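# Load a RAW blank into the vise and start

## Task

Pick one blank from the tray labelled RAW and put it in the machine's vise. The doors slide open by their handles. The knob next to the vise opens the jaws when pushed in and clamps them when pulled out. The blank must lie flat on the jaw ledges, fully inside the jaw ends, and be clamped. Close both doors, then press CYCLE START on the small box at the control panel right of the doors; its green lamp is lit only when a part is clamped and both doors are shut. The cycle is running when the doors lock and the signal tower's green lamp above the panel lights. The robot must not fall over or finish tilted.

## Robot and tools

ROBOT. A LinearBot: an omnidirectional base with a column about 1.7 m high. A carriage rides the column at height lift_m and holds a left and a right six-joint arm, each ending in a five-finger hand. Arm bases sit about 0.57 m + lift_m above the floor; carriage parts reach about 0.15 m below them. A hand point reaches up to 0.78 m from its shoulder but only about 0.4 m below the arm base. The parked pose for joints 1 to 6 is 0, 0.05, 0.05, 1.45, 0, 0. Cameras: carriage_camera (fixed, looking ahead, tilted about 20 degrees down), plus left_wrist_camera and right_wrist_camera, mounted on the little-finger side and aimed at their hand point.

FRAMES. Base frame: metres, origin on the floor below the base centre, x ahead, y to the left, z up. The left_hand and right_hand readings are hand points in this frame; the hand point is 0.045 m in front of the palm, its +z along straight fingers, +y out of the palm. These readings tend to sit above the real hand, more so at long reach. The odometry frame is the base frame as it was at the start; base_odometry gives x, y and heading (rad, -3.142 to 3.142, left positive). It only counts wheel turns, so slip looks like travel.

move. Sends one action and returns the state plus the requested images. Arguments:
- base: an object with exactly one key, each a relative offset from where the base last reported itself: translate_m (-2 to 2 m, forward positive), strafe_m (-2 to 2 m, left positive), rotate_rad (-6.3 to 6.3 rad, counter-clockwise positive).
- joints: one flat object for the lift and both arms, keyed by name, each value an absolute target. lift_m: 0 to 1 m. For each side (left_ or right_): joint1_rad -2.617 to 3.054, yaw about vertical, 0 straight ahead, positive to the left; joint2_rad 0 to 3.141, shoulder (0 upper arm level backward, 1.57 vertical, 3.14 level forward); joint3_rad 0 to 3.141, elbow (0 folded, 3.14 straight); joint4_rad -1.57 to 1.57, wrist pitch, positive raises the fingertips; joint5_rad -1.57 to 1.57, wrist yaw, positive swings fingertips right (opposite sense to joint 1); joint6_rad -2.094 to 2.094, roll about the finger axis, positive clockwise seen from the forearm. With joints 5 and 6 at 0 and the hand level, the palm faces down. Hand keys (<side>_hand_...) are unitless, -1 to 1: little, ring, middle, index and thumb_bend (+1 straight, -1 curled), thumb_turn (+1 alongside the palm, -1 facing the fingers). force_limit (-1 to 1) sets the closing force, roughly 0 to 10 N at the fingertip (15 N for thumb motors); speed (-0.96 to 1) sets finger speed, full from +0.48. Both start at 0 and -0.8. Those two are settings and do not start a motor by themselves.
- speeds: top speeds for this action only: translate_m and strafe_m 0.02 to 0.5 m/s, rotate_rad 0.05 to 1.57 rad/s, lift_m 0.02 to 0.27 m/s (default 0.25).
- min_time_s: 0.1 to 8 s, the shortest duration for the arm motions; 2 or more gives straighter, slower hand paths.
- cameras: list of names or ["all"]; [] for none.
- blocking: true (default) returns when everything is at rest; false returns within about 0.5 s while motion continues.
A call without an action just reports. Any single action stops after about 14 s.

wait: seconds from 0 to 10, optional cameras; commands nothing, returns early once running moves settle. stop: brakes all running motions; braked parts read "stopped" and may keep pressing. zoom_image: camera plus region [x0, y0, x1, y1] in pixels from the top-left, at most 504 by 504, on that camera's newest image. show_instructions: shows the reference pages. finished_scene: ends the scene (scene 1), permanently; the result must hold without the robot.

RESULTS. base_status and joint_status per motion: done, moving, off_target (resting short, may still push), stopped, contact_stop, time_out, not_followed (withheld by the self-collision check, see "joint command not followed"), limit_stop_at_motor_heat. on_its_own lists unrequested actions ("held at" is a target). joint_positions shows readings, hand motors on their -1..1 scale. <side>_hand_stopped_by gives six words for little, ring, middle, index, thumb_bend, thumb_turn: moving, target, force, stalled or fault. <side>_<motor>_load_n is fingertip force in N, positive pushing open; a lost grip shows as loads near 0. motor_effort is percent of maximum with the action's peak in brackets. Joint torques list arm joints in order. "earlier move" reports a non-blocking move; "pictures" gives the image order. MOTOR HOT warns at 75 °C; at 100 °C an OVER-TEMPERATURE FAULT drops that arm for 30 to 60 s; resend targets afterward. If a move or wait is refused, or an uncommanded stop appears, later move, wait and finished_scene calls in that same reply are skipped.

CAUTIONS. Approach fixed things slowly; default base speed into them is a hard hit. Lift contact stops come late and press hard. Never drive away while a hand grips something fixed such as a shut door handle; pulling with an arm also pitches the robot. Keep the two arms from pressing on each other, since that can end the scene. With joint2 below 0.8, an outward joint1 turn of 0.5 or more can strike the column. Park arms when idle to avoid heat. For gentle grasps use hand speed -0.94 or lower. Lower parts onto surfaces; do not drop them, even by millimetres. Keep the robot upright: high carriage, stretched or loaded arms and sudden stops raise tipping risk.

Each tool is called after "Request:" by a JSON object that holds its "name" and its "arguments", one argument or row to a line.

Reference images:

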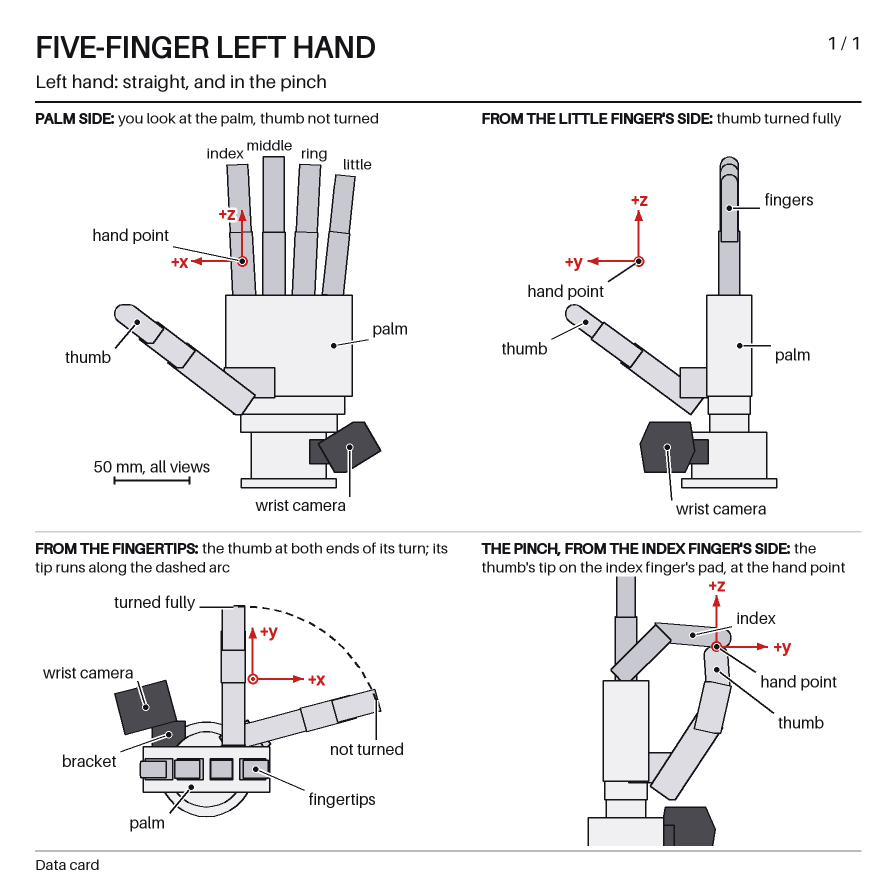

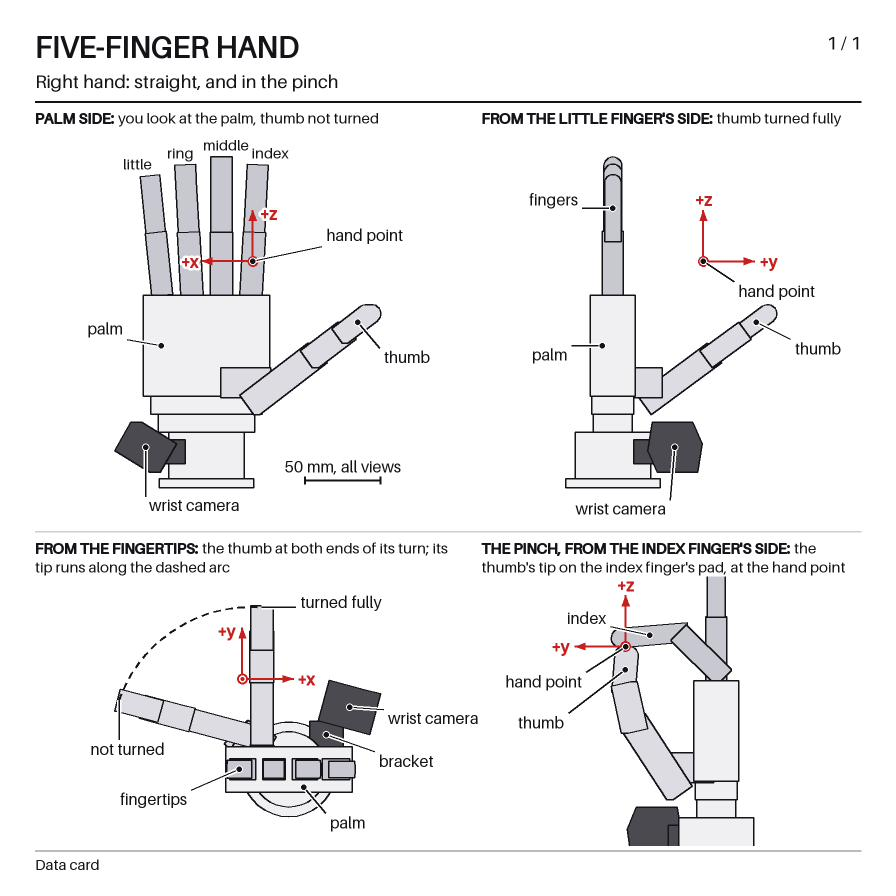

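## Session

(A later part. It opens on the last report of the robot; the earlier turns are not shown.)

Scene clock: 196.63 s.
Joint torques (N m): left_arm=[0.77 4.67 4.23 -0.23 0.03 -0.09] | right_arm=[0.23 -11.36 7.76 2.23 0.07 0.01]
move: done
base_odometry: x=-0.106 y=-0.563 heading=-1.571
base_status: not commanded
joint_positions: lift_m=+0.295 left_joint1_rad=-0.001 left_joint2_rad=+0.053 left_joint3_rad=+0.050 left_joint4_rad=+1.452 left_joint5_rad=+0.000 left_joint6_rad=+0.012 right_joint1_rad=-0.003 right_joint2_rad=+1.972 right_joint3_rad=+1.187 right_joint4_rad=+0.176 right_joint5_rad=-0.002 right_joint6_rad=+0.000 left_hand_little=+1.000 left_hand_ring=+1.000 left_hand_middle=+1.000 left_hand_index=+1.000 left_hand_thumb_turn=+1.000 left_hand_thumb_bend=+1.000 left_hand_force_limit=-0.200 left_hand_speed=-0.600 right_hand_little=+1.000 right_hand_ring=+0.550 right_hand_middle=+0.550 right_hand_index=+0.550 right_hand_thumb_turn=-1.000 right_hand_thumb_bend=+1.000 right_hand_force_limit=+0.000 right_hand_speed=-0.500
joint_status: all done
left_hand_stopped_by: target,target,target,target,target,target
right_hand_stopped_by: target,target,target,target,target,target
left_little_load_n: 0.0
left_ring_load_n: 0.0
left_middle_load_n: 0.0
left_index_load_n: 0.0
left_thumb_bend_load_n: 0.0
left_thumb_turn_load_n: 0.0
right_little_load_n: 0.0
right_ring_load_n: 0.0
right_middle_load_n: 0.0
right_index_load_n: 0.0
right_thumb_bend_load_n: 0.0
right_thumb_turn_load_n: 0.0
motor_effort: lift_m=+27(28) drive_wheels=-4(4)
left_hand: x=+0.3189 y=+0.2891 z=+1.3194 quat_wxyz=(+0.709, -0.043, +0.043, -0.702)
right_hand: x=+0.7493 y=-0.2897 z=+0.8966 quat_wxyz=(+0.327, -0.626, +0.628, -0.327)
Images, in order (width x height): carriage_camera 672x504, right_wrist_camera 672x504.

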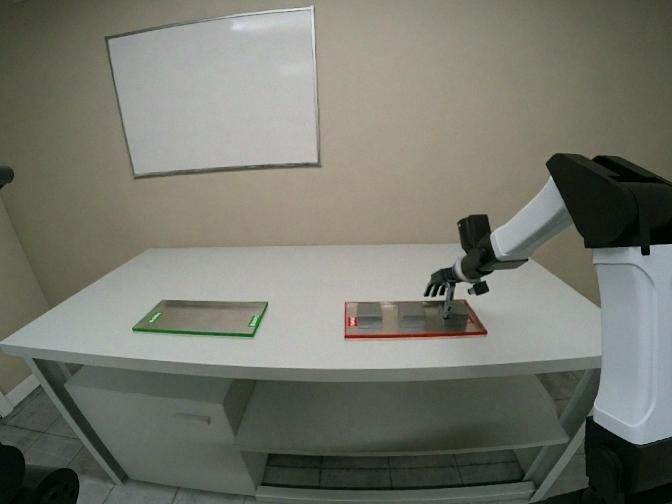

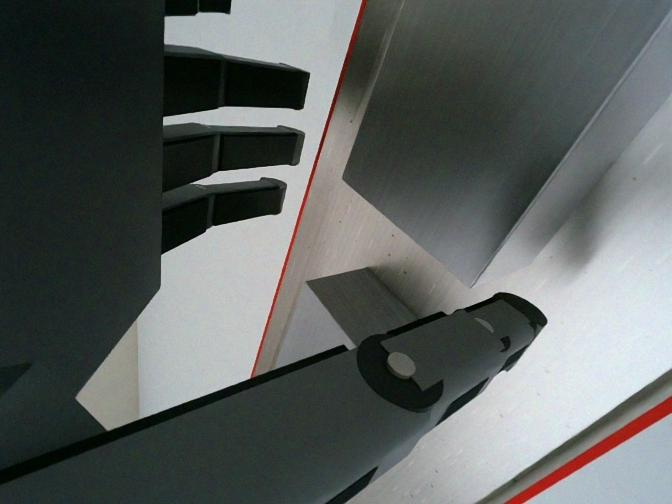

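Request:
{"name": "move", "arguments": {
  "base": {"strafe_m": -0.022},
  "speeds": {"strafe_m": 0.05},
  "cameras": ["carriage_camera", "right_wrist_camera"]
}}

Request:
{"name": "zoom_image", "arguments": {
  "camera": "carriage_camera",
  "region": [400, 250, 520, 350]
}}

Scene clock: 203.90 s.
Joint torques (N m): left_arm=[0.79 4.66 4.21 -0.26 0.04 -0.08] | right_arm=[0.08 -11.32 7.79 2.23 0.06 0.01]
move: done
base_odometry: x=-0.128 y=-0.564 heading=-1.570
base_status: done
joint_positions: lift_m=+0.295 left_joint1_rad=-0.001 left_joint2_rad=+0.053 left_joint3_rad=+0.050 left_joint4_rad=+1.452 left_joint5_rad=+0.000 left_joint6_rad=+0.012 right_joint1_rad=-0.001 right_joint2_rad=+1.972 right_joint3_rad=+1.187 right_joint4_rad=+0.177 right_joint5_rad=-0.001 right_joint6_rad=+0.000 left_hand_little=+1.000 left_hand_ring=+1.000 left_hand_middle=+1.000 left_hand_index=+1.000 left_hand_thumb_turn=+1.000 left_hand_thumb_bend=+1.000 left_hand_force_limit=-0.200 left_hand_speed=-0.600 right_hand_little=+1.000 right_hand_ring=+0.550 right_hand_middle=+0.550 right_hand_index=+0.550 right_hand_thumb_turn=-1.000 right_hand_thumb_bend=+1.000 right_hand_force_limit=+0.000 right_hand_speed=-0.500
joint_status: not commanded
left_hand_stopped_by: target,target,target,target,target,target
right_hand_stopped_by: target,target,target,target,target,target
left_little_load_n: 0.0
left_ring_load_n: 0.0
left_middle_load_n: 0.0
left_index_load_n: 0.0
left_thumb_bend_load_n: 0.0
left_thumb_turn_load_n: 0.0
right_little_load_n: 0.0
right_ring_load_n: 0.0
right_middle_load_n: -0.5
right_index_load_n: 0.0
right_thumb_bend_load_n: 0.0
right_thumb_turn_load_n: 0.0
motor_effort: lift_m=+26(27) drive_wheels=-3(5)
left_hand: x=+0.3189 y=+0.2891 z=+1.3194 quat_wxyz=(+0.710, -0.043, +0.043, -0.702)
right_hand: x=+0.7494 y=-0.2888 z=+0.8967 quat_wxyz=(+0.327, -0.627, +0.627, -0.327)
Images, in order (width x height): carriage_camera 672x504, right_wrist_camera 672x504.

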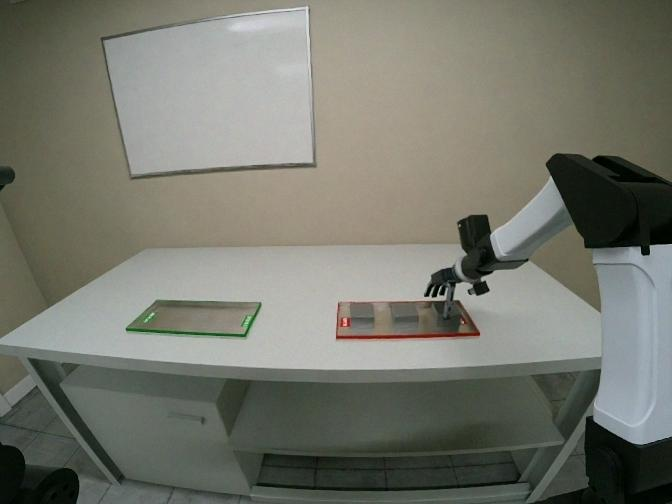

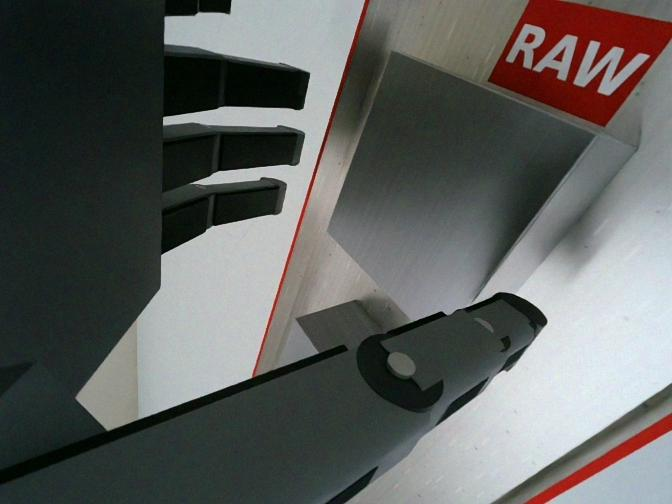

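Scaled by 4.200 from the camera's image (finer frame: 960x720).

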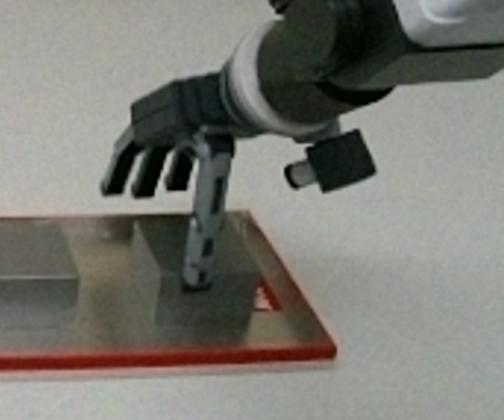

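Request:
{"name": "move", "arguments": {
  "joints": {"lift_m": 0.275},
  "speeds": {"lift_m": 0.03},
  "cameras": ["carriage_camera", "right_wrist_camera"]
}}

Request:
{"name": "zoom_image", "arguments": {
  "camera": "carriage_camera",
  "region": [400, 250, 520, 350]
}}

Scene clock: 206.13 s.
Joint torques (N m): left_arm=[0.76 4.62 4.18 -0.21 0.1 -0.09] | right_arm=[0.09 -11.32 7.82 2.18 0.06 0.01]
move: done
base_odometry: x=-0.128 y=-0.564 heading=-1.570
base_status: not commanded
joint_positions: lift_m=+0.275 left_joint1_rad=-0.001 left_joint2_rad=+0.053 left_joint3_rad=+0.050 left_joint4_rad=+1.452 left_joint5_rad=+0.000 left_joint6_rad=+0.012 right_joint1_rad=-0.001 right_joint2_rad=+1.972 right_joint3_rad=+1.187 right_joint4_rad=+0.185 right_joint5_rad=-0.001 right_joint6_rad=+0.000 left_hand_little=+1.000 left_hand_ring=+1.000 left_hand_middle=+1.000 left_hand_index=+1.000 left_hand_thumb_turn=+1.000 left_hand_thumb_bend=+1.000 left_hand_force_limit=-0.200 left_hand_speed=-0.600 right_hand_little=+1.000 right_hand_ring=+0.550 right_hand_middle=+0.550 right_hand_index=+0.550 right_hand_thumb_turn=-1.000 right_hand_thumb_bend=+1.000 right_hand_force_limit=+0.000 right_hand_speed=-0.500
joint_status: all done
left_hand_stopped_by: target,target,target,target,target,target
right_hand_stopped_by: target,target,target,target,target,target
left_little_load_n: 0.0
left_ring_load_n: 0.0
left_middle_load_n: 0.0
left_index_load_n: 0.0
left_thumb_bend_load_n: 0.0
left_thumb_turn_load_n: 0.0
right_little_load_n: 0.0
right_ring_load_n: 0.0
right_middle_load_n: -1.0
right_index_load_n: -0.5
right_thumb_bend_load_n: 0.0
right_thumb_turn_load_n: 0.0
motor_effort: lift_m=+25(26) drive_wheels=+1(4)
left_hand: x=+0.3189 y=+0.2891 z=+1.2995 quat_wxyz=(+0.710, -0.043, +0.043, -0.702)
right_hand: x=+0.7510 y=-0.2888 z=+0.8783 quat_wxyz=(+0.330, -0.625, +0.626, -0.330)
Images, in order (width x height): carriage_camera 672x504, right_wrist_camera 672x504.

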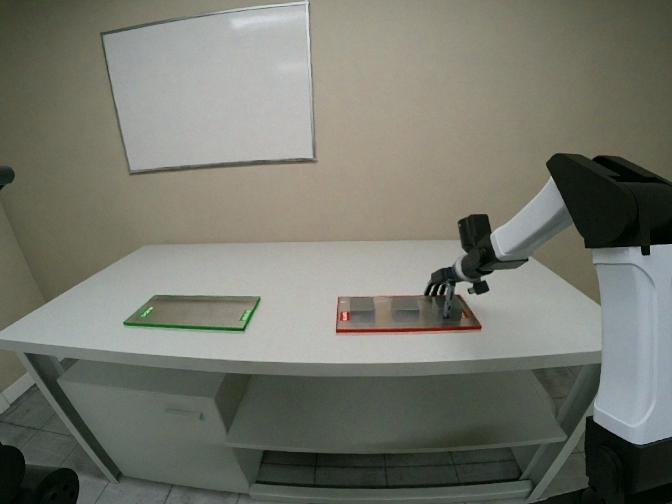

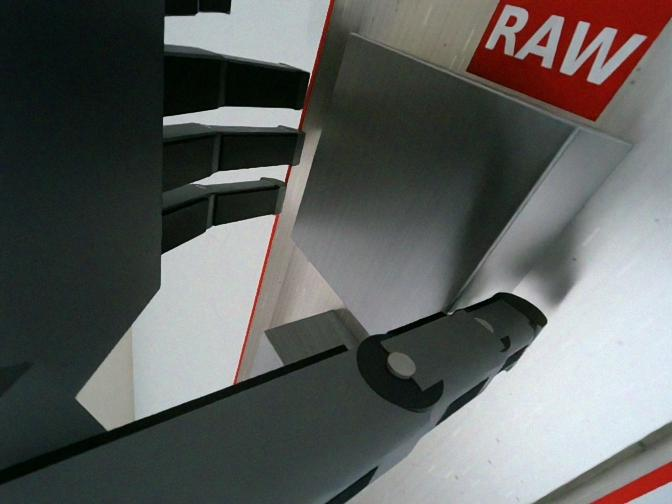

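Scaled by 4.200 from the camera's image (finer frame: 960x720).

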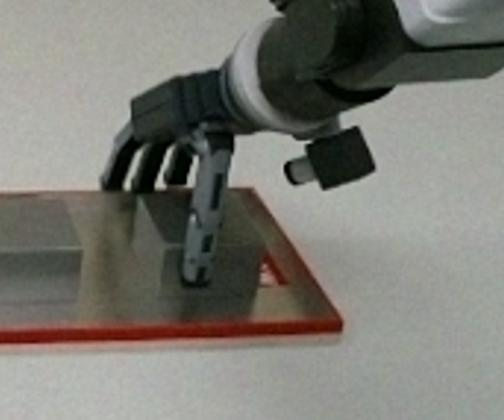

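Request:
{"name": "zoom_image", "arguments": {
  "camera": "right_wrist_camera",
  "region": [200, 20, 400, 260]
}}

Scaled by 2.100 from the camera's image (finer frame: 960x720).

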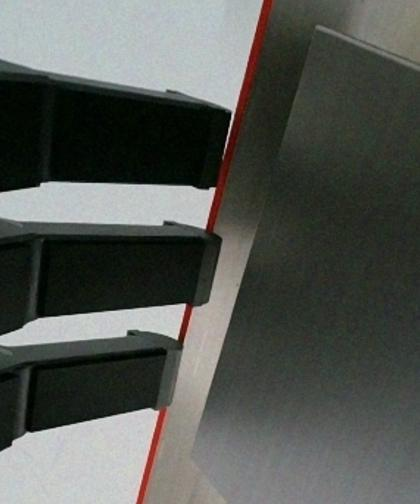

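Request:
{"name": "move", "arguments": {
  "joints": {"lift_m": 0.267},
  "speeds": {"lift_m": 0.03},
  "cameras": ["carriage_camera", "right_wrist_camera"]
}}

Request:
{"name": "zoom_image", "arguments": {
  "camera": "carriage_camera",
  "region": [400, 250, 520, 350]
}}

Request:
{"name": "zoom_image", "arguments": {
  "camera": "right_wrist_camera",
  "region": [200, 20, 400, 260]
}}

Scene clock: 209.70 s.
Joint torques (N m): left_arm=[0.72 4.75 4.19 -0.23 0.01 -0.08] | right_arm=[0.06 -10.17 7.49 2.24 0.1 0.01]
move: done
base_odometry: x=-0.128 y=-0.564 heading=-1.570
base_status: not commanded
joint_positions: lift_m=+0.268 left_joint1_rad=-0.001 left_joint2_rad=+0.053 left_joint3_rad=+0.050 left_joint4_rad=+1.452 left_joint5_rad=+0.000 left_joint6_rad=+0.012 right_joint1_rad=-0.001 right_joint2_rad=+1.961 right_joint3_rad=+1.191 right_joint4_rad=+0.181 right_joint5_rad=-0.004 right_joint6_rad=+0.000 left_hand_little=+1.000 left_hand_ring=+1.000 left_hand_middle=+1.000 left_hand_index=+1.000 left_hand_thumb_turn=+1.000 left_hand_thumb_bend=+1.000 left_hand_force_limit=-0.200 left_hand_speed=-0.600 right_hand_little=+1.000 right_hand_ring=+0.550 right_hand_middle=+0.550 right_hand_index=+0.550 right_hand_thumb_turn=-1.000 right_hand_thumb_bend=+1.000 right_hand_force_limit=+0.000 right_hand_speed=-0.500
joint_status: all done
left_hand_stopped_by: target,target,target,target,target,target
right_hand_stopped_by: target,target,target,target,target,target
left_little_load_n: 0.0
left_ring_load_n: 0.0
left_middle_load_n: 0.0
left_index_load_n: -0.5
left_thumb_bend_load_n: 0.0
left_thumb_turn_load_n: 0.0
right_little_load_n: -0.5
right_ring_load_n: 0.0
right_middle_load_n: -0.5
right_index_load_n: 0.0
right_thumb_bend_load_n: 0.5
right_thumb_turn_load_n: -1.0
motor_effort: lift_m=+23(24) drive_wheels=+1(1)
left_hand: x=+0.3189 y=+0.2891 z=+1.2917 quat_wxyz=(+0.710, -0.043, +0.043, -0.702)
right_hand: x=+0.7524 y=-0.2882 z=+0.8770 quat_wxyz=(+0.334, -0.624, +0.623, -0.332)
Images, in order (width x height): carriage_camera 672x504, right_wrist_camera 672x504.

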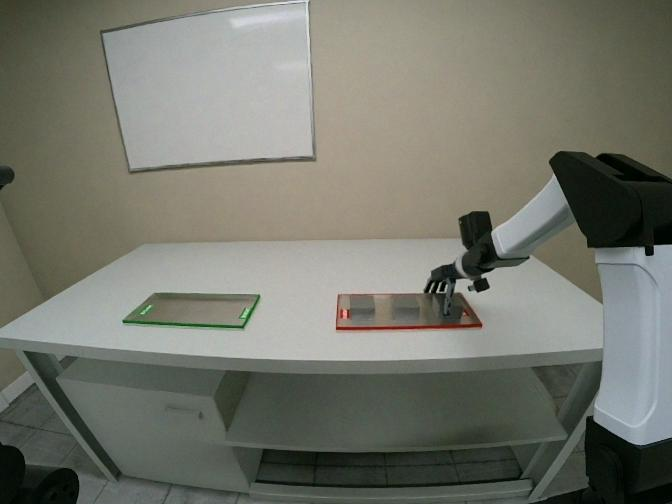

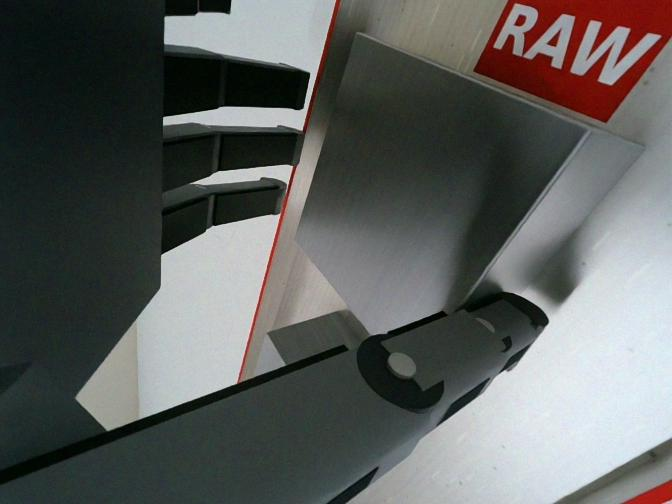

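Scaled by 4.200 from the camera's image (finer frame: 960x720).

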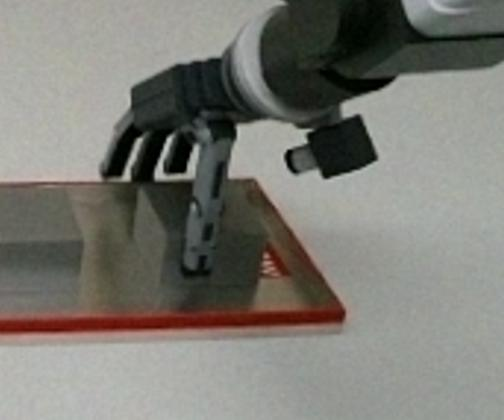

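Scaled by 2.100 from the camera's image (finer frame: 960x720).

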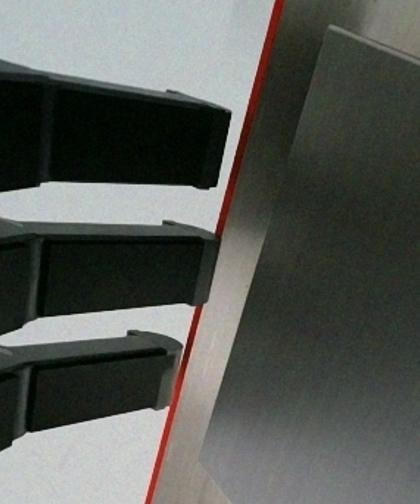

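Request:
{"name": "zoom_image", "arguments": {
  "camera": "right_wrist_camera",
  "region": [400, 220, 620, 400]
}}

Request:
{"name": "zoom_image", "arguments": {
  "camera": "carriage_camera",
  "region": [425, 270, 495, 340]
}}

Scaled by 2.291 from the camera's image (finer frame: 960x720).

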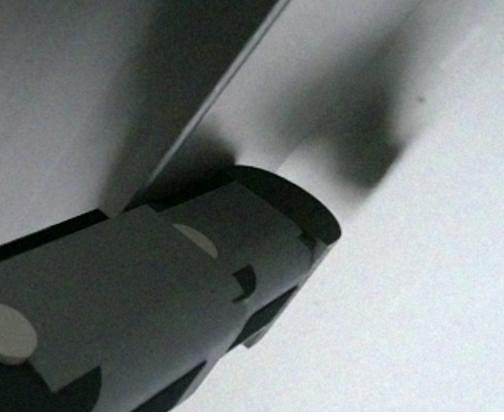

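Scaled by 7.200 from the camera's image (finer frame: 960x720).

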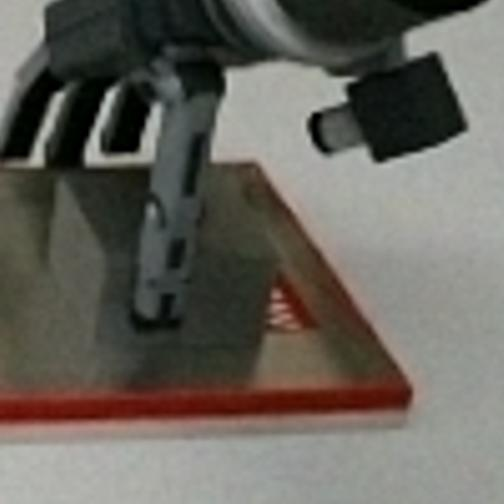

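Request:
{"name": "move", "arguments": {
  "joints": {"lift_m": 0.29},
  "speeds": {"lift_m": 0.1},
  "cameras": []
}}

Request:
{"name": "move", "arguments": {
  "base": {"translate_m": -0.016},
  "speeds": {"translate_m": 0.05},
  "cameras": ["carriage_camera", "right_wrist_camera"]
}}

Request:
{"name": "zoom_image", "arguments": {
  "camera": "carriage_camera",
  "region": [425, 270, 495, 340]
}}

Request:
{"name": "zoom_image", "arguments": {
  "camera": "right_wrist_camera",
  "region": [250, 100, 600, 400]
}}

Scene clock: 212.40 s.
Joint torques (N m): left_arm=[0.75 4.64 4.1 -0.25 0.05 -0.08] | right_arm=[0.08 -10.71 7.5 2.23 0.1 0.01]
move: done
base_odometry: x=-0.128 y=-0.564 heading=-1.570
base_status: not commanded
joint_positions: lift_m=+0.290 left_joint1_rad=-0.001 left_joint2_rad=+0.053 left_joint3_rad=+0.050 left_joint4_rad=+1.453 left_joint5_rad=+0.000 left_joint6_rad=+0.012 right_joint1_rad=-0.001 right_joint2_rad=+1.966 right_joint3_rad=+1.191 right_joint4_rad=+0.178 right_joint5_rad=-0.004 right_joint6_rad=+0.000 left_hand_little=+1.000 left_hand_ring=+1.000 left_hand_middle=+1.000 left_hand_index=+1.000 left_hand_thumb_turn=+1.000 left_hand_thumb_bend=+1.000 left_hand_force_limit=-0.200 left_hand_speed=-0.600 right_hand_little=+1.000 right_hand_ring=+0.550 right_hand_middle=+0.550 right_hand_index=+0.550 right_hand_thumb_turn=-1.000 right_hand_thumb_bend=+1.000 right_hand_force_limit=+0.000 right_hand_speed=-0.500
joint_status: all done
left_hand_stopped_by: target,target,target,target,target,target
right_hand_stopped_by: target,target,target,target,target,target
left_little_load_n: -0.5
left_ring_load_n: 0.0
left_middle_load_n: 0.0
left_index_load_n: 0.0
left_thumb_bend_load_n: 0.0
left_thumb_turn_load_n: 0.0
right_little_load_n: 0.0
right_ring_load_n: 0.0
right_middle_load_n: 0.0
right_index_load_n: 0.0
right_thumb_bend_load_n: 0.0
right_thumb_turn_load_n: 0.5
motor_effort: lift_m=+33(40) drive_wheels=+1(2)
left_hand: x=+0.3187 y=+0.2891 z=+1.3140 quat_wxyz=(+0.710, -0.042, +0.043, -0.702)
right_hand: x=+0.7515 y=-0.2882 z=+0.8963 quat_wxyz=(+0.332, -0.625, +0.625, -0.330)

Scene clock: 213.23 s.
Joint torques (N m): left_arm=[0.72 4.71 4.21 -0.23 0.03 -0.08] | right_arm=[0.08 -10.73 7.45 2.22 0.1 0.01]
move: done
base_odometry: x=-0.128 y=-0.548 heading=-1.570
base_status: done
joint_positions: lift_m=+0.290 left_joint1_rad=-0.001 left_joint2_rad=+0.053 left_joint3_rad=+0.050 left_joint4_rad=+1.454 left_joint5_rad=+0.000 left_joint6_rad=+0.012 right_joint1_rad=-0.001 right_joint2_rad=+1.966 right_joint3_rad=+1.191 right_joint4_rad=+0.180 right_joint5_rad=-0.004 right_joint6_rad=+0.000 left_hand_little=+1.000 left_hand_ring=+1.000 left_hand_middle=+1.000 left_hand_index=+1.000 left_hand_thumb_turn=+1.000 left_hand_thumb_bend=+1.000 left_hand_force_limit=-0.200 left_hand_speed=-0.600 right_hand_little=+1.000 right_hand_ring=+0.550 right_hand_middle=+0.550 right_hand_index=+0.550 right_hand_thumb_turn=-1.000 right_hand_thumb_bend=+1.000 right_hand_force_limit=+0.000 right_hand_speed=-0.500
joint_status: not commanded
left_hand_stopped_by: target,target,target,target,target,target
right_hand_stopped_by: target,target,target,target,target,target
left_little_load_n: 0.0
left_ring_load_n: 0.0
left_middle_load_n: 0.0
left_index_load_n: 0.0
left_thumb_bend_load_n: 0.0
left_thumb_turn_load_n: 0.0
right_little_load_n: 0.0
right_ring_load_n: 0.0
right_middle_load_n: 0.5
right_index_load_n: 0.0
right_thumb_bend_load_n: 0.0
right_thumb_turn_load_n: 0.0
motor_effort: lift_m=+33(33) drive_wheels=+0(7)
left_hand: x=+0.3184 y=+0.2891 z=+1.3141 quat_wxyz=(+0.710, -0.042, +0.043, -0.702)
right_hand: x=+0.7518 y=-0.2882 z=+0.8965 quat_wxyz=(+0.332, -0.625, +0.624, -0.330)
Images, in order (width x height): carriage_camera 672x504, right_wrist_camera 672x504.

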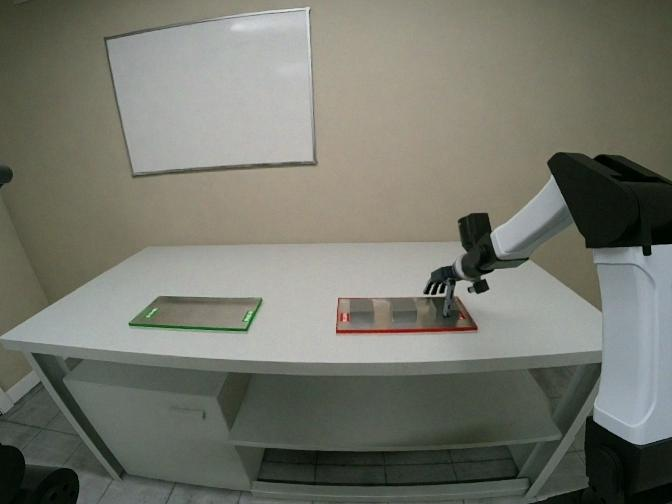

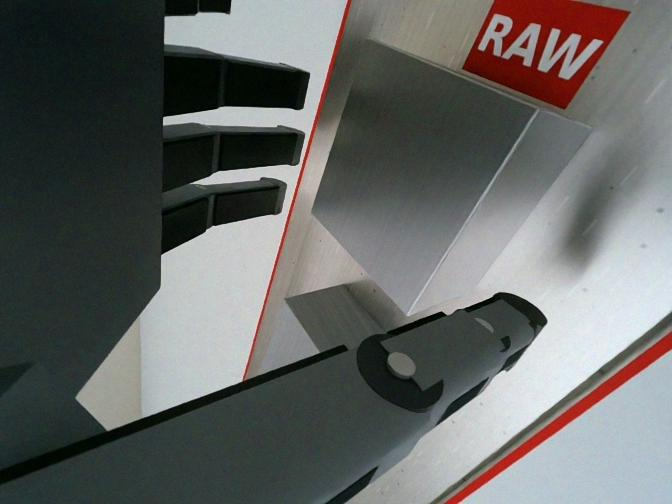

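Scaled by 7.200 from the camera's image (finer frame: 960x720).

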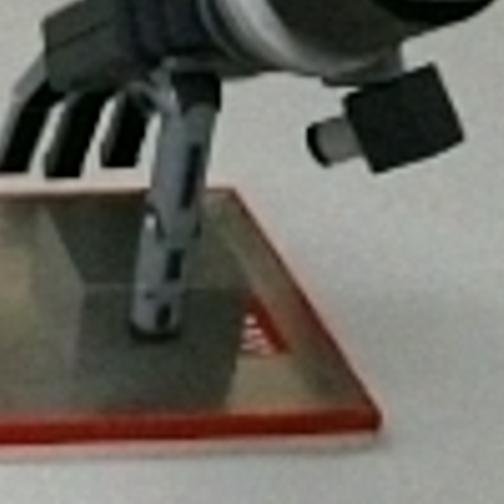

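Scaled by 1.440 from the camera's image (finer frame: 960x720).

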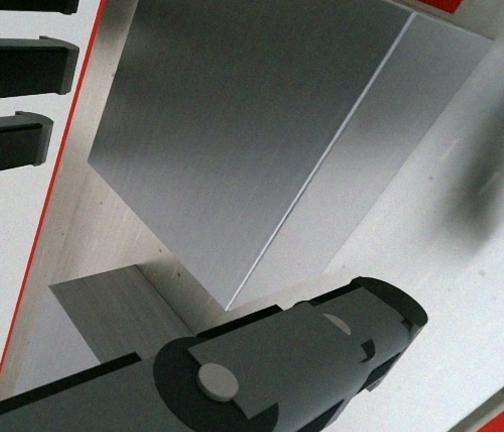

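Request:
{"name": "move", "arguments": {
  "joints": {"lift_m": 0.27},
  "speeds": {"lift_m": 0.04},
  "cameras": []
}}

Request:
{"name": "move", "arguments": {
  "joints": {"lift_m": 0.26},
  "speeds": {"lift_m": 0.03},
  "cameras": ["carriage_camera", "right_wrist_camera"]
}}

Request:
{"name": "zoom_image", "arguments": {
  "camera": "carriage_camera",
  "region": [425, 270, 495, 340]
}}

Scene clock: 215.00 s.
Joint torques (N m): left_arm=[0.72 4.79 4.04 -0.26 0.06 -0.08] | right_arm=[0.08 -10.73 7.47 2.24 0.1 0.02]
move: done
base_odometry: x=-0.128 y=-0.548 heading=-1.570
base_status: not commanded
joint_positions: lift_m=+0.270 left_joint1_rad=-0.001 left_joint2_rad=+0.053 left_joint3_rad=+0.050 left_joint4_rad=+1.454 left_joint5_rad=+0.000 left_joint6_rad=+0.012 right_joint1_rad=-0.001 right_joint2_rad=+1.966 right_joint3_rad=+1.191 right_joint4_rad=+0.178 right_joint5_rad=-0.004 right_joint6_rad=+0.000 left_hand_little=+1.000 left_hand_ring=+1.000 left_hand_middle=+1.000 left_hand_index=+1.000 left_hand_thumb_turn=+1.000 left_hand_thumb_bend=+1.000 left_hand_force_limit=-0.200 left_hand_speed=-0.600 right_hand_little=+1.000 right_hand_ring=+0.550 right_hand_middle=+0.550 right_hand_index=+0.550 right_hand_thumb_turn=-1.000 right_hand_thumb_bend=+1.000 right_hand_force_limit=+0.000 right_hand_speed=-0.500
joint_status: all done
left_hand_stopped_by: target,target,target,target,target,target
right_hand_stopped_by: target,target,target,target,target,target
left_little_load_n: 0.0
left_ring_load_n: 0.0
left_middle_load_n: 0.0
left_index_load_n: 0.0
left_thumb_bend_load_n: 0.0
left_thumb_turn_load_n: 0.0
right_little_load_n: 0.0
right_ring_load_n: 0.0
right_middle_load_n: 0.0
right_index_load_n: 0.0
right_thumb_bend_load_n: 0.0
right_thumb_turn_load_n: 0.0
motor_effort: lift_m=+26(27) drive_wheels=+0(0)
left_hand: x=+0.3184 y=+0.2891 z=+1.2946 quat_wxyz=(+0.710, -0.042, +0.043, -0.702)
right_hand: x=+0.7515 y=-0.2882 z=+0.8769 quat_wxyz=(+0.332, -0.625, +0.625, -0.330)

Scene clock: 215.63 s.
Joint torques (N m): left_arm=[0.73 4.59 4.26 -0.21 0.06 -0.09] | right_arm=[0.09 -10.77 7.53 2.25 0.1 0.01]
move: done
base_odometry: x=-0.128 y=-0.548 heading=-1.570
base_status: not commanded
joint_positions: lift_m=+0.260 left_joint1_rad=-0.001 left_joint2_rad=+0.053 left_joint3_rad=+0.050 left_joint4_rad=+1.454 left_joint5_rad=+0.000 left_joint6_rad=+0.012 right_joint1_rad=-0.001 right_joint2_rad=+1.966 right_joint3_rad=+1.191 right_joint4_rad=+0.178 right_joint5_rad=-0.004 right_joint6_rad=+0.000 left_hand_little=+1.000 left_hand_ring=+1.000 left_hand_middle=+1.000 left_hand_index=+1.000 left_hand_thumb_turn=+1.000 left_hand_thumb_bend=+1.000 left_hand_force_limit=-0.200 left_hand_speed=-0.600 right_hand_little=+1.000 right_hand_ring=+0.550 right_hand_middle=+0.550 right_hand_index=+0.550 right_hand_thumb_turn=-1.000 right_hand_thumb_bend=+1.000 right_hand_force_limit=+0.000 right_hand_speed=-0.500
joint_status: all done
left_hand_stopped_by: target,target,target,target,target,target
right_hand_stopped_by: target,target,target,target,target,target
left_little_load_n: 0.0
left_ring_load_n: 0.0
left_middle_load_n: 0.0
left_index_load_n: 0.0
left_thumb_bend_load_n: 0.0
left_thumb_turn_load_n: 0.0
right_little_load_n: 0.0
right_ring_load_n: 0.0
right_middle_load_n: 0.0
right_index_load_n: 0.0
right_thumb_bend_load_n: 0.0
right_thumb_turn_load_n: 0.0
motor_effort: lift_m=+25(27) drive_wheels=+0(0)
left_hand: x=+0.3184 y=+0.2891 z=+1.2847 quat_wxyz=(+0.710, -0.042, +0.043, -0.702)
right_hand: x=+0.7515 y=-0.2882 z=+0.8669 quat_wxyz=(+0.332, -0.625, +0.625, -0.330)
Images, in order (width x height): carriage_camera 672x504, right_wrist_camera 672x504.

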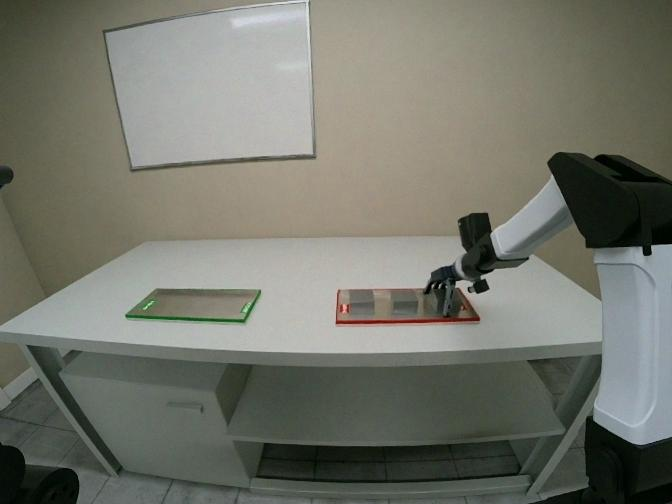

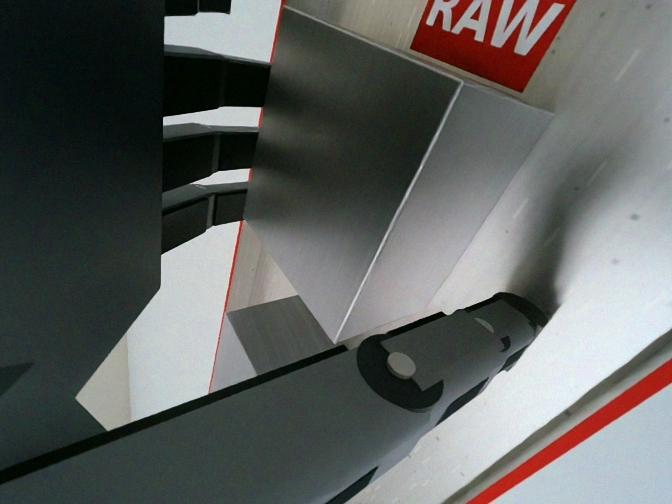

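Scaled by 7.200 from the camera's image (finer frame: 960x720).

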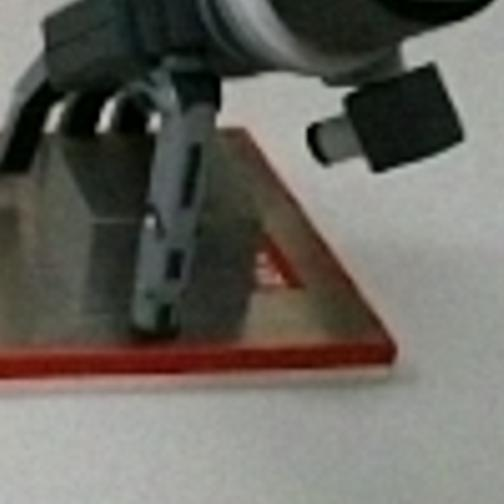

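Request:
{"name": "move", "arguments": {
  "joints": {"lift_m": 0.253},
  "speeds": {"lift_m": 0.02},
  "cameras": ["carriage_camera"]
}}

Request:
{"name": "zoom_image", "arguments": {
  "camera": "carriage_camera",
  "region": [425, 270, 495, 340]
}}

Scene clock: 217.13 s.
Joint torques (N m): left_arm=[0.76 4.67 4.16 -0.23 0.03 -0.07] | right_arm=[0.08 -10.67 7.28 2.19 0.11 0.01]
move: done
base_odometry: x=-0.128 y=-0.548 heading=-1.570
base_status: not commanded
joint_positions: lift_m=+0.254 left_joint1_rad=-0.001 left_joint2_rad=+0.053 left_joint3_rad=+0.049 left_joint4_rad=+1.454 left_joint5_rad=+0.000 left_joint6_rad=+0.012 right_joint1_rad=-0.001 right_joint2_rad=+1.966 right_joint3_rad=+1.194 right_joint4_rad=+0.183 right_joint5_rad=-0.005 right_joint6_rad=+0.000 left_hand_little=+1.000 left_hand_ring=+1.000 left_hand_middle=+1.000 left_hand_index=+1.000 left_hand_thumb_turn=+1.000 left_hand_thumb_bend=+1.000 left_hand_force_limit=-0.200 left_hand_speed=-0.600 right_hand_little=+1.000 right_hand_ring=+0.550 right_hand_middle=+0.550 right_hand_index=+0.550 right_hand_thumb_turn=-1.000 right_hand_thumb_bend=+1.000 right_hand_force_limit=+0.000 right_hand_speed=-0.500
joint_status: all done
left_hand_stopped_by: target,target,target,target,target,target
right_hand_stopped_by: target,target,target,target,target,target
left_little_load_n: 0.0
left_ring_load_n: 0.0
left_middle_load_n: 0.0
left_index_load_n: -0.5
left_thumb_bend_load_n: 0.0
left_thumb_turn_load_n: 0.0
right_little_load_n: 0.0
right_ring_load_n: 0.0
right_middle_load_n: 0.0
right_index_load_n: 0.0
right_thumb_bend_load_n: 0.5
right_thumb_turn_load_n: -0.5
motor_effort: lift_m=+23(24) drive_wheels=+0(0)
left_hand: x=+0.3187 y=+0.2891 z=+1.2776 quat_wxyz=(+0.710, -0.042, +0.043, -0.702)
right_hand: x=+0.7534 y=-0.2879 z=+0.8623 quat_wxyz=(+0.335, -0.624, +0.623, -0.332)
Images, in order (width x height): carriage_camera 672x504.

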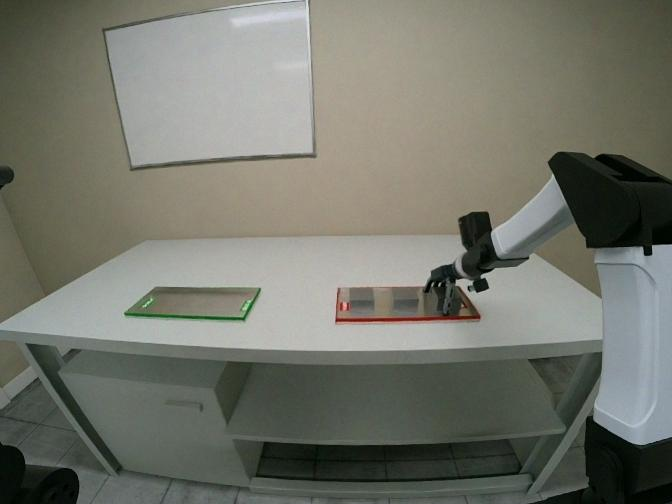

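Scaled by 7.200 from the camera's image (finer frame: 960x720).

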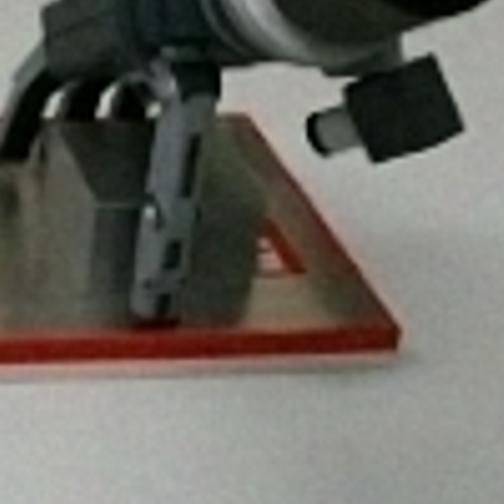

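Request:
{"name": "move", "arguments": {
  "joints": {"lift_m": 0.30},
  "speeds": {"lift_m": 0.1},
  "cameras": []
}}

Request:
{"name": "move", "arguments": {
  "base": {"translate_m": -0.05},
  "speeds": {"translate_m": 0.1},
  "cameras": []
}}

Request:
{"name": "move", "arguments": {
  "base": {"strafe_m": -0.01},
  "speeds": {"strafe_m": 0.05},
  "joints": {"lift_m": 0.29},
  "cameras": ["carriage_camera", "right_wrist_camera"]
}}

Request:
{"name": "zoom_image", "arguments": {
  "camera": "carriage_camera",
  "region": [425, 270, 495, 340]
}}

Scene clock: 219.13 s.
Joint torques (N m): left_arm=[0.77 4.71 4.29 -0.25 0.04 -0.08] | right_arm=[0.08 -10.93 7.24 2.21 0.11 0.01]
move: done
base_odometry: x=-0.128 y=-0.548 heading=-1.570
base_status: not commanded
joint_positions: lift_m=+0.300 left_joint1_rad=-0.001 left_joint2_rad=+0.053 left_joint3_rad=+0.049 left_joint4_rad=+1.454 left_joint5_rad=+0.000 left_joint6_rad=+0.012 right_joint1_rad=-0.001 right_joint2_rad=+1.968 right_joint3_rad=+1.194 right_joint4_rad=+0.181 right_joint5_rad=-0.005 right_joint6_rad=+0.000 left_hand_little=+1.000 left_hand_ring=+1.000 left_hand_middle=+1.000 left_hand_index=+1.000 left_hand_thumb_turn=+1.000 left_hand_thumb_bend=+1.000 left_hand_force_limit=-0.200 left_hand_speed=-0.600 right_hand_little=+1.000 right_hand_ring=+0.550 right_hand_middle=+0.550 right_hand_index=+0.550 right_hand_thumb_turn=-1.000 right_hand_thumb_bend=+1.000 right_hand_force_limit=+0.000 right_hand_speed=-0.500
joint_status: all done
left_hand_stopped_by: target,target,target,target,target,target
right_hand_stopped_by: target,target,target,target,target,target
left_little_load_n: 0.0
left_ring_load_n: 0.0
left_middle_load_n: 0.0
left_index_load_n: 0.0
left_thumb_bend_load_n: 0.0
left_thumb_turn_load_n: -0.5
right_little_load_n: 0.0
right_ring_load_n: 0.0
right_middle_load_n: 0.0
right_index_load_n: 0.0
right_thumb_bend_load_n: 0.0
right_thumb_turn_load_n: 0.0
motor_effort: lift_m=+34(41) drive_wheels=+0(0)
left_hand: x=+0.3186 y=+0.2891 z=+1.3238 quat_wxyz=(+0.710, -0.042, +0.043, -0.702)
right_hand: x=+0.7527 y=-0.2879 z=+0.9069 quat_wxyz=(+0.334, -0.625, +0.624, -0.330)

Scene clock: 220.33 s.
Joint torques (N m): left_arm=[0.7 4.59 4.15 -0.17 0.04 -0.07] | right_arm=[0.09 -10.93 7.25 2.19 0.11 0.01]
move: done
base_odometry: x=-0.128 y=-0.498 heading=-1.570
base_status: done
joint_positions: lift_m=+0.300 left_joint1_rad=-0.001 left_joint2_rad=+0.053 left_joint3_rad=+0.049 left_joint4_rad=+1.450 left_joint5_rad=+0.000 left_joint6_rad=+0.012 right_joint1_rad=-0.001 right_joint2_rad=+1.968 right_joint3_rad=+1.194 right_joint4_rad=+0.182 right_joint5_rad=-0.005 right_joint6_rad=+0.000 left_hand_little=+1.000 left_hand_ring=+1.000 left_hand_middle=+1.000 left_hand_index=+1.000 left_hand_thumb_turn=+1.000 left_hand_thumb_bend=+1.000 left_hand_force_limit=-0.200 left_hand_speed=-0.600 right_hand_little=+1.000 right_hand_ring=+0.550 right_hand_middle=+0.550 right_hand_index=+0.550 right_hand_thumb_turn=-1.000 right_hand_thumb_bend=+1.000 right_hand_force_limit=+0.000 right_hand_speed=-0.500
joint_status: not commanded
left_hand_stopped_by: target,target,target,target,target,target
right_hand_stopped_by: target,target,target,target,target,target
left_little_load_n: 0.0
left_ring_load_n: 0.0
left_middle_load_n: 0.0
left_index_load_n: 0.0
left_thumb_bend_load_n: 0.0
left_thumb_turn_load_n: 0.0
right_little_load_n: 0.0
right_ring_load_n: 0.0
right_middle_load_n: 0.0
right_index_load_n: 0.0
right_thumb_bend_load_n: 0.0
right_thumb_turn_load_n: 0.0
motor_effort: lift_m=+33(34) drive_wheels=-2(5)
left_hand: x=+0.3198 y=+0.2891 z=+1.3234 quat_wxyz=(+0.710, -0.044, +0.044, -0.702)
right_hand: x=+0.7529 y=-0.2879 z=+0.9070 quat_wxyz=(+0.334, -0.625, +0.624, -0.331)

Scene clock: 221.03 s.
Joint torques (N m): left_arm=[0.69 4.67 4.22 -0.23 0.04 -0.08] | right_arm=[0.1 -10.99 7.1 2 0.12 0.01]
move: done
base_odometry: x=-0.138 y=-0.498 heading=-1.570
base_status: done
joint_positions: lift_m=+0.290 left_joint1_rad=+0.000 left_joint2_rad=+0.053 left_joint3_rad=+0.049 left_joint4_rad=+1.450 left_joint5_rad=+0.001 left_joint6_rad=+0.012 right_joint1_rad=-0.001 right_joint2_rad=+1.968 right_joint3_rad=+1.196 right_joint4_rad=+0.202 right_joint5_rad=-0.006 right_joint6_rad=+0.001 left_hand_little=+1.000 left_hand_ring=+1.000 left_hand_middle=+1.000 left_hand_index=+1.000 left_hand_thumb_turn=+1.000 left_hand_thumb_bend=+1.000 left_hand_force_limit=-0.200 left_hand_speed=-0.600 right_hand_little=+1.000 right_hand_ring=+0.550 right_hand_middle=+0.550 right_hand_index=+0.550 right_hand_thumb_turn=-1.000 right_hand_thumb_bend=+1.000 right_hand_force_limit=+0.000 right_hand_speed=-0.500
joint_status: all done
left_hand_stopped_by: target,target,target,target,target,target
right_hand_stopped_by: target,target,target,target,target,target
left_little_load_n: 0.0
left_ring_load_n: 0.0
left_middle_load_n: 0.0
left_index_load_n: 0.0
left_thumb_bend_load_n: 0.0
left_thumb_turn_load_n: 0.0
right_little_load_n: 0.0
right_ring_load_n: 0.0
right_middle_load_n: 0.0
right_index_load_n: 0.0
right_thumb_bend_load_n: 0.0
right_thumb_turn_load_n: 0.0
motor_effort: lift_m=+26(27) drive_wheels=-1(4)
left_hand: x=+0.3197 y=+0.2891 z=+1.3139 quat_wxyz=(+0.710, -0.043, +0.044, -0.702)
right_hand: x=+0.7576 y=-0.2880 z=+0.9023 quat_wxyz=(+0.341, -0.621, +0.620, -0.337)
Images, in order (width x height): carriage_camera 672x504, right_wrist_camera 672x504.

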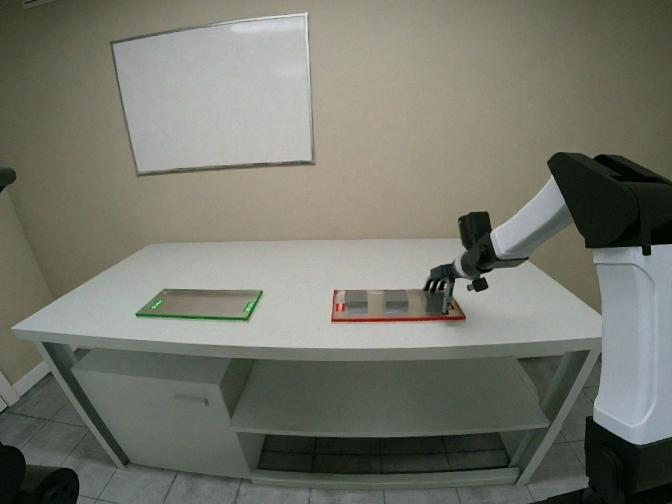

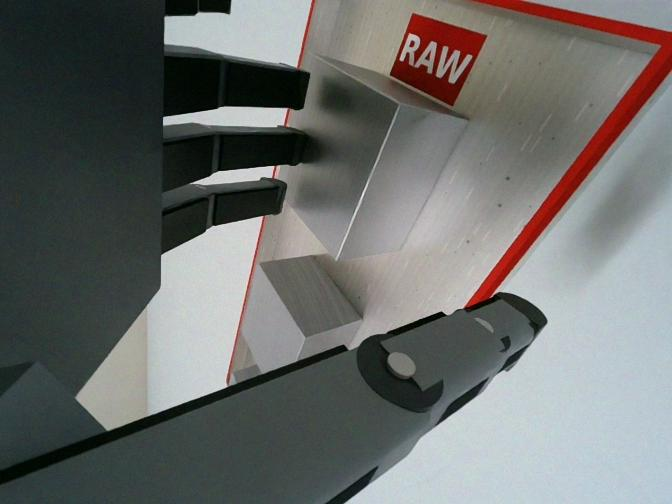

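Scaled by 7.200 from the camera's image (finer frame: 960x720).

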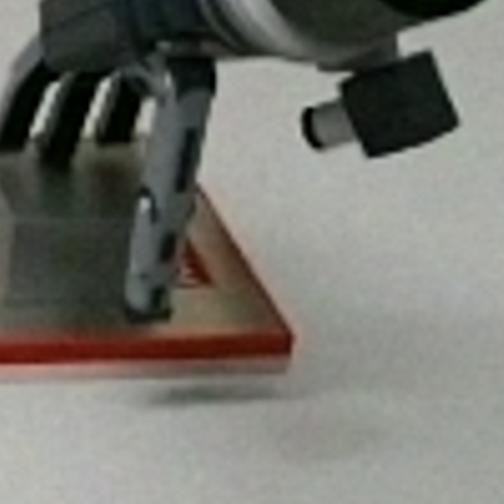

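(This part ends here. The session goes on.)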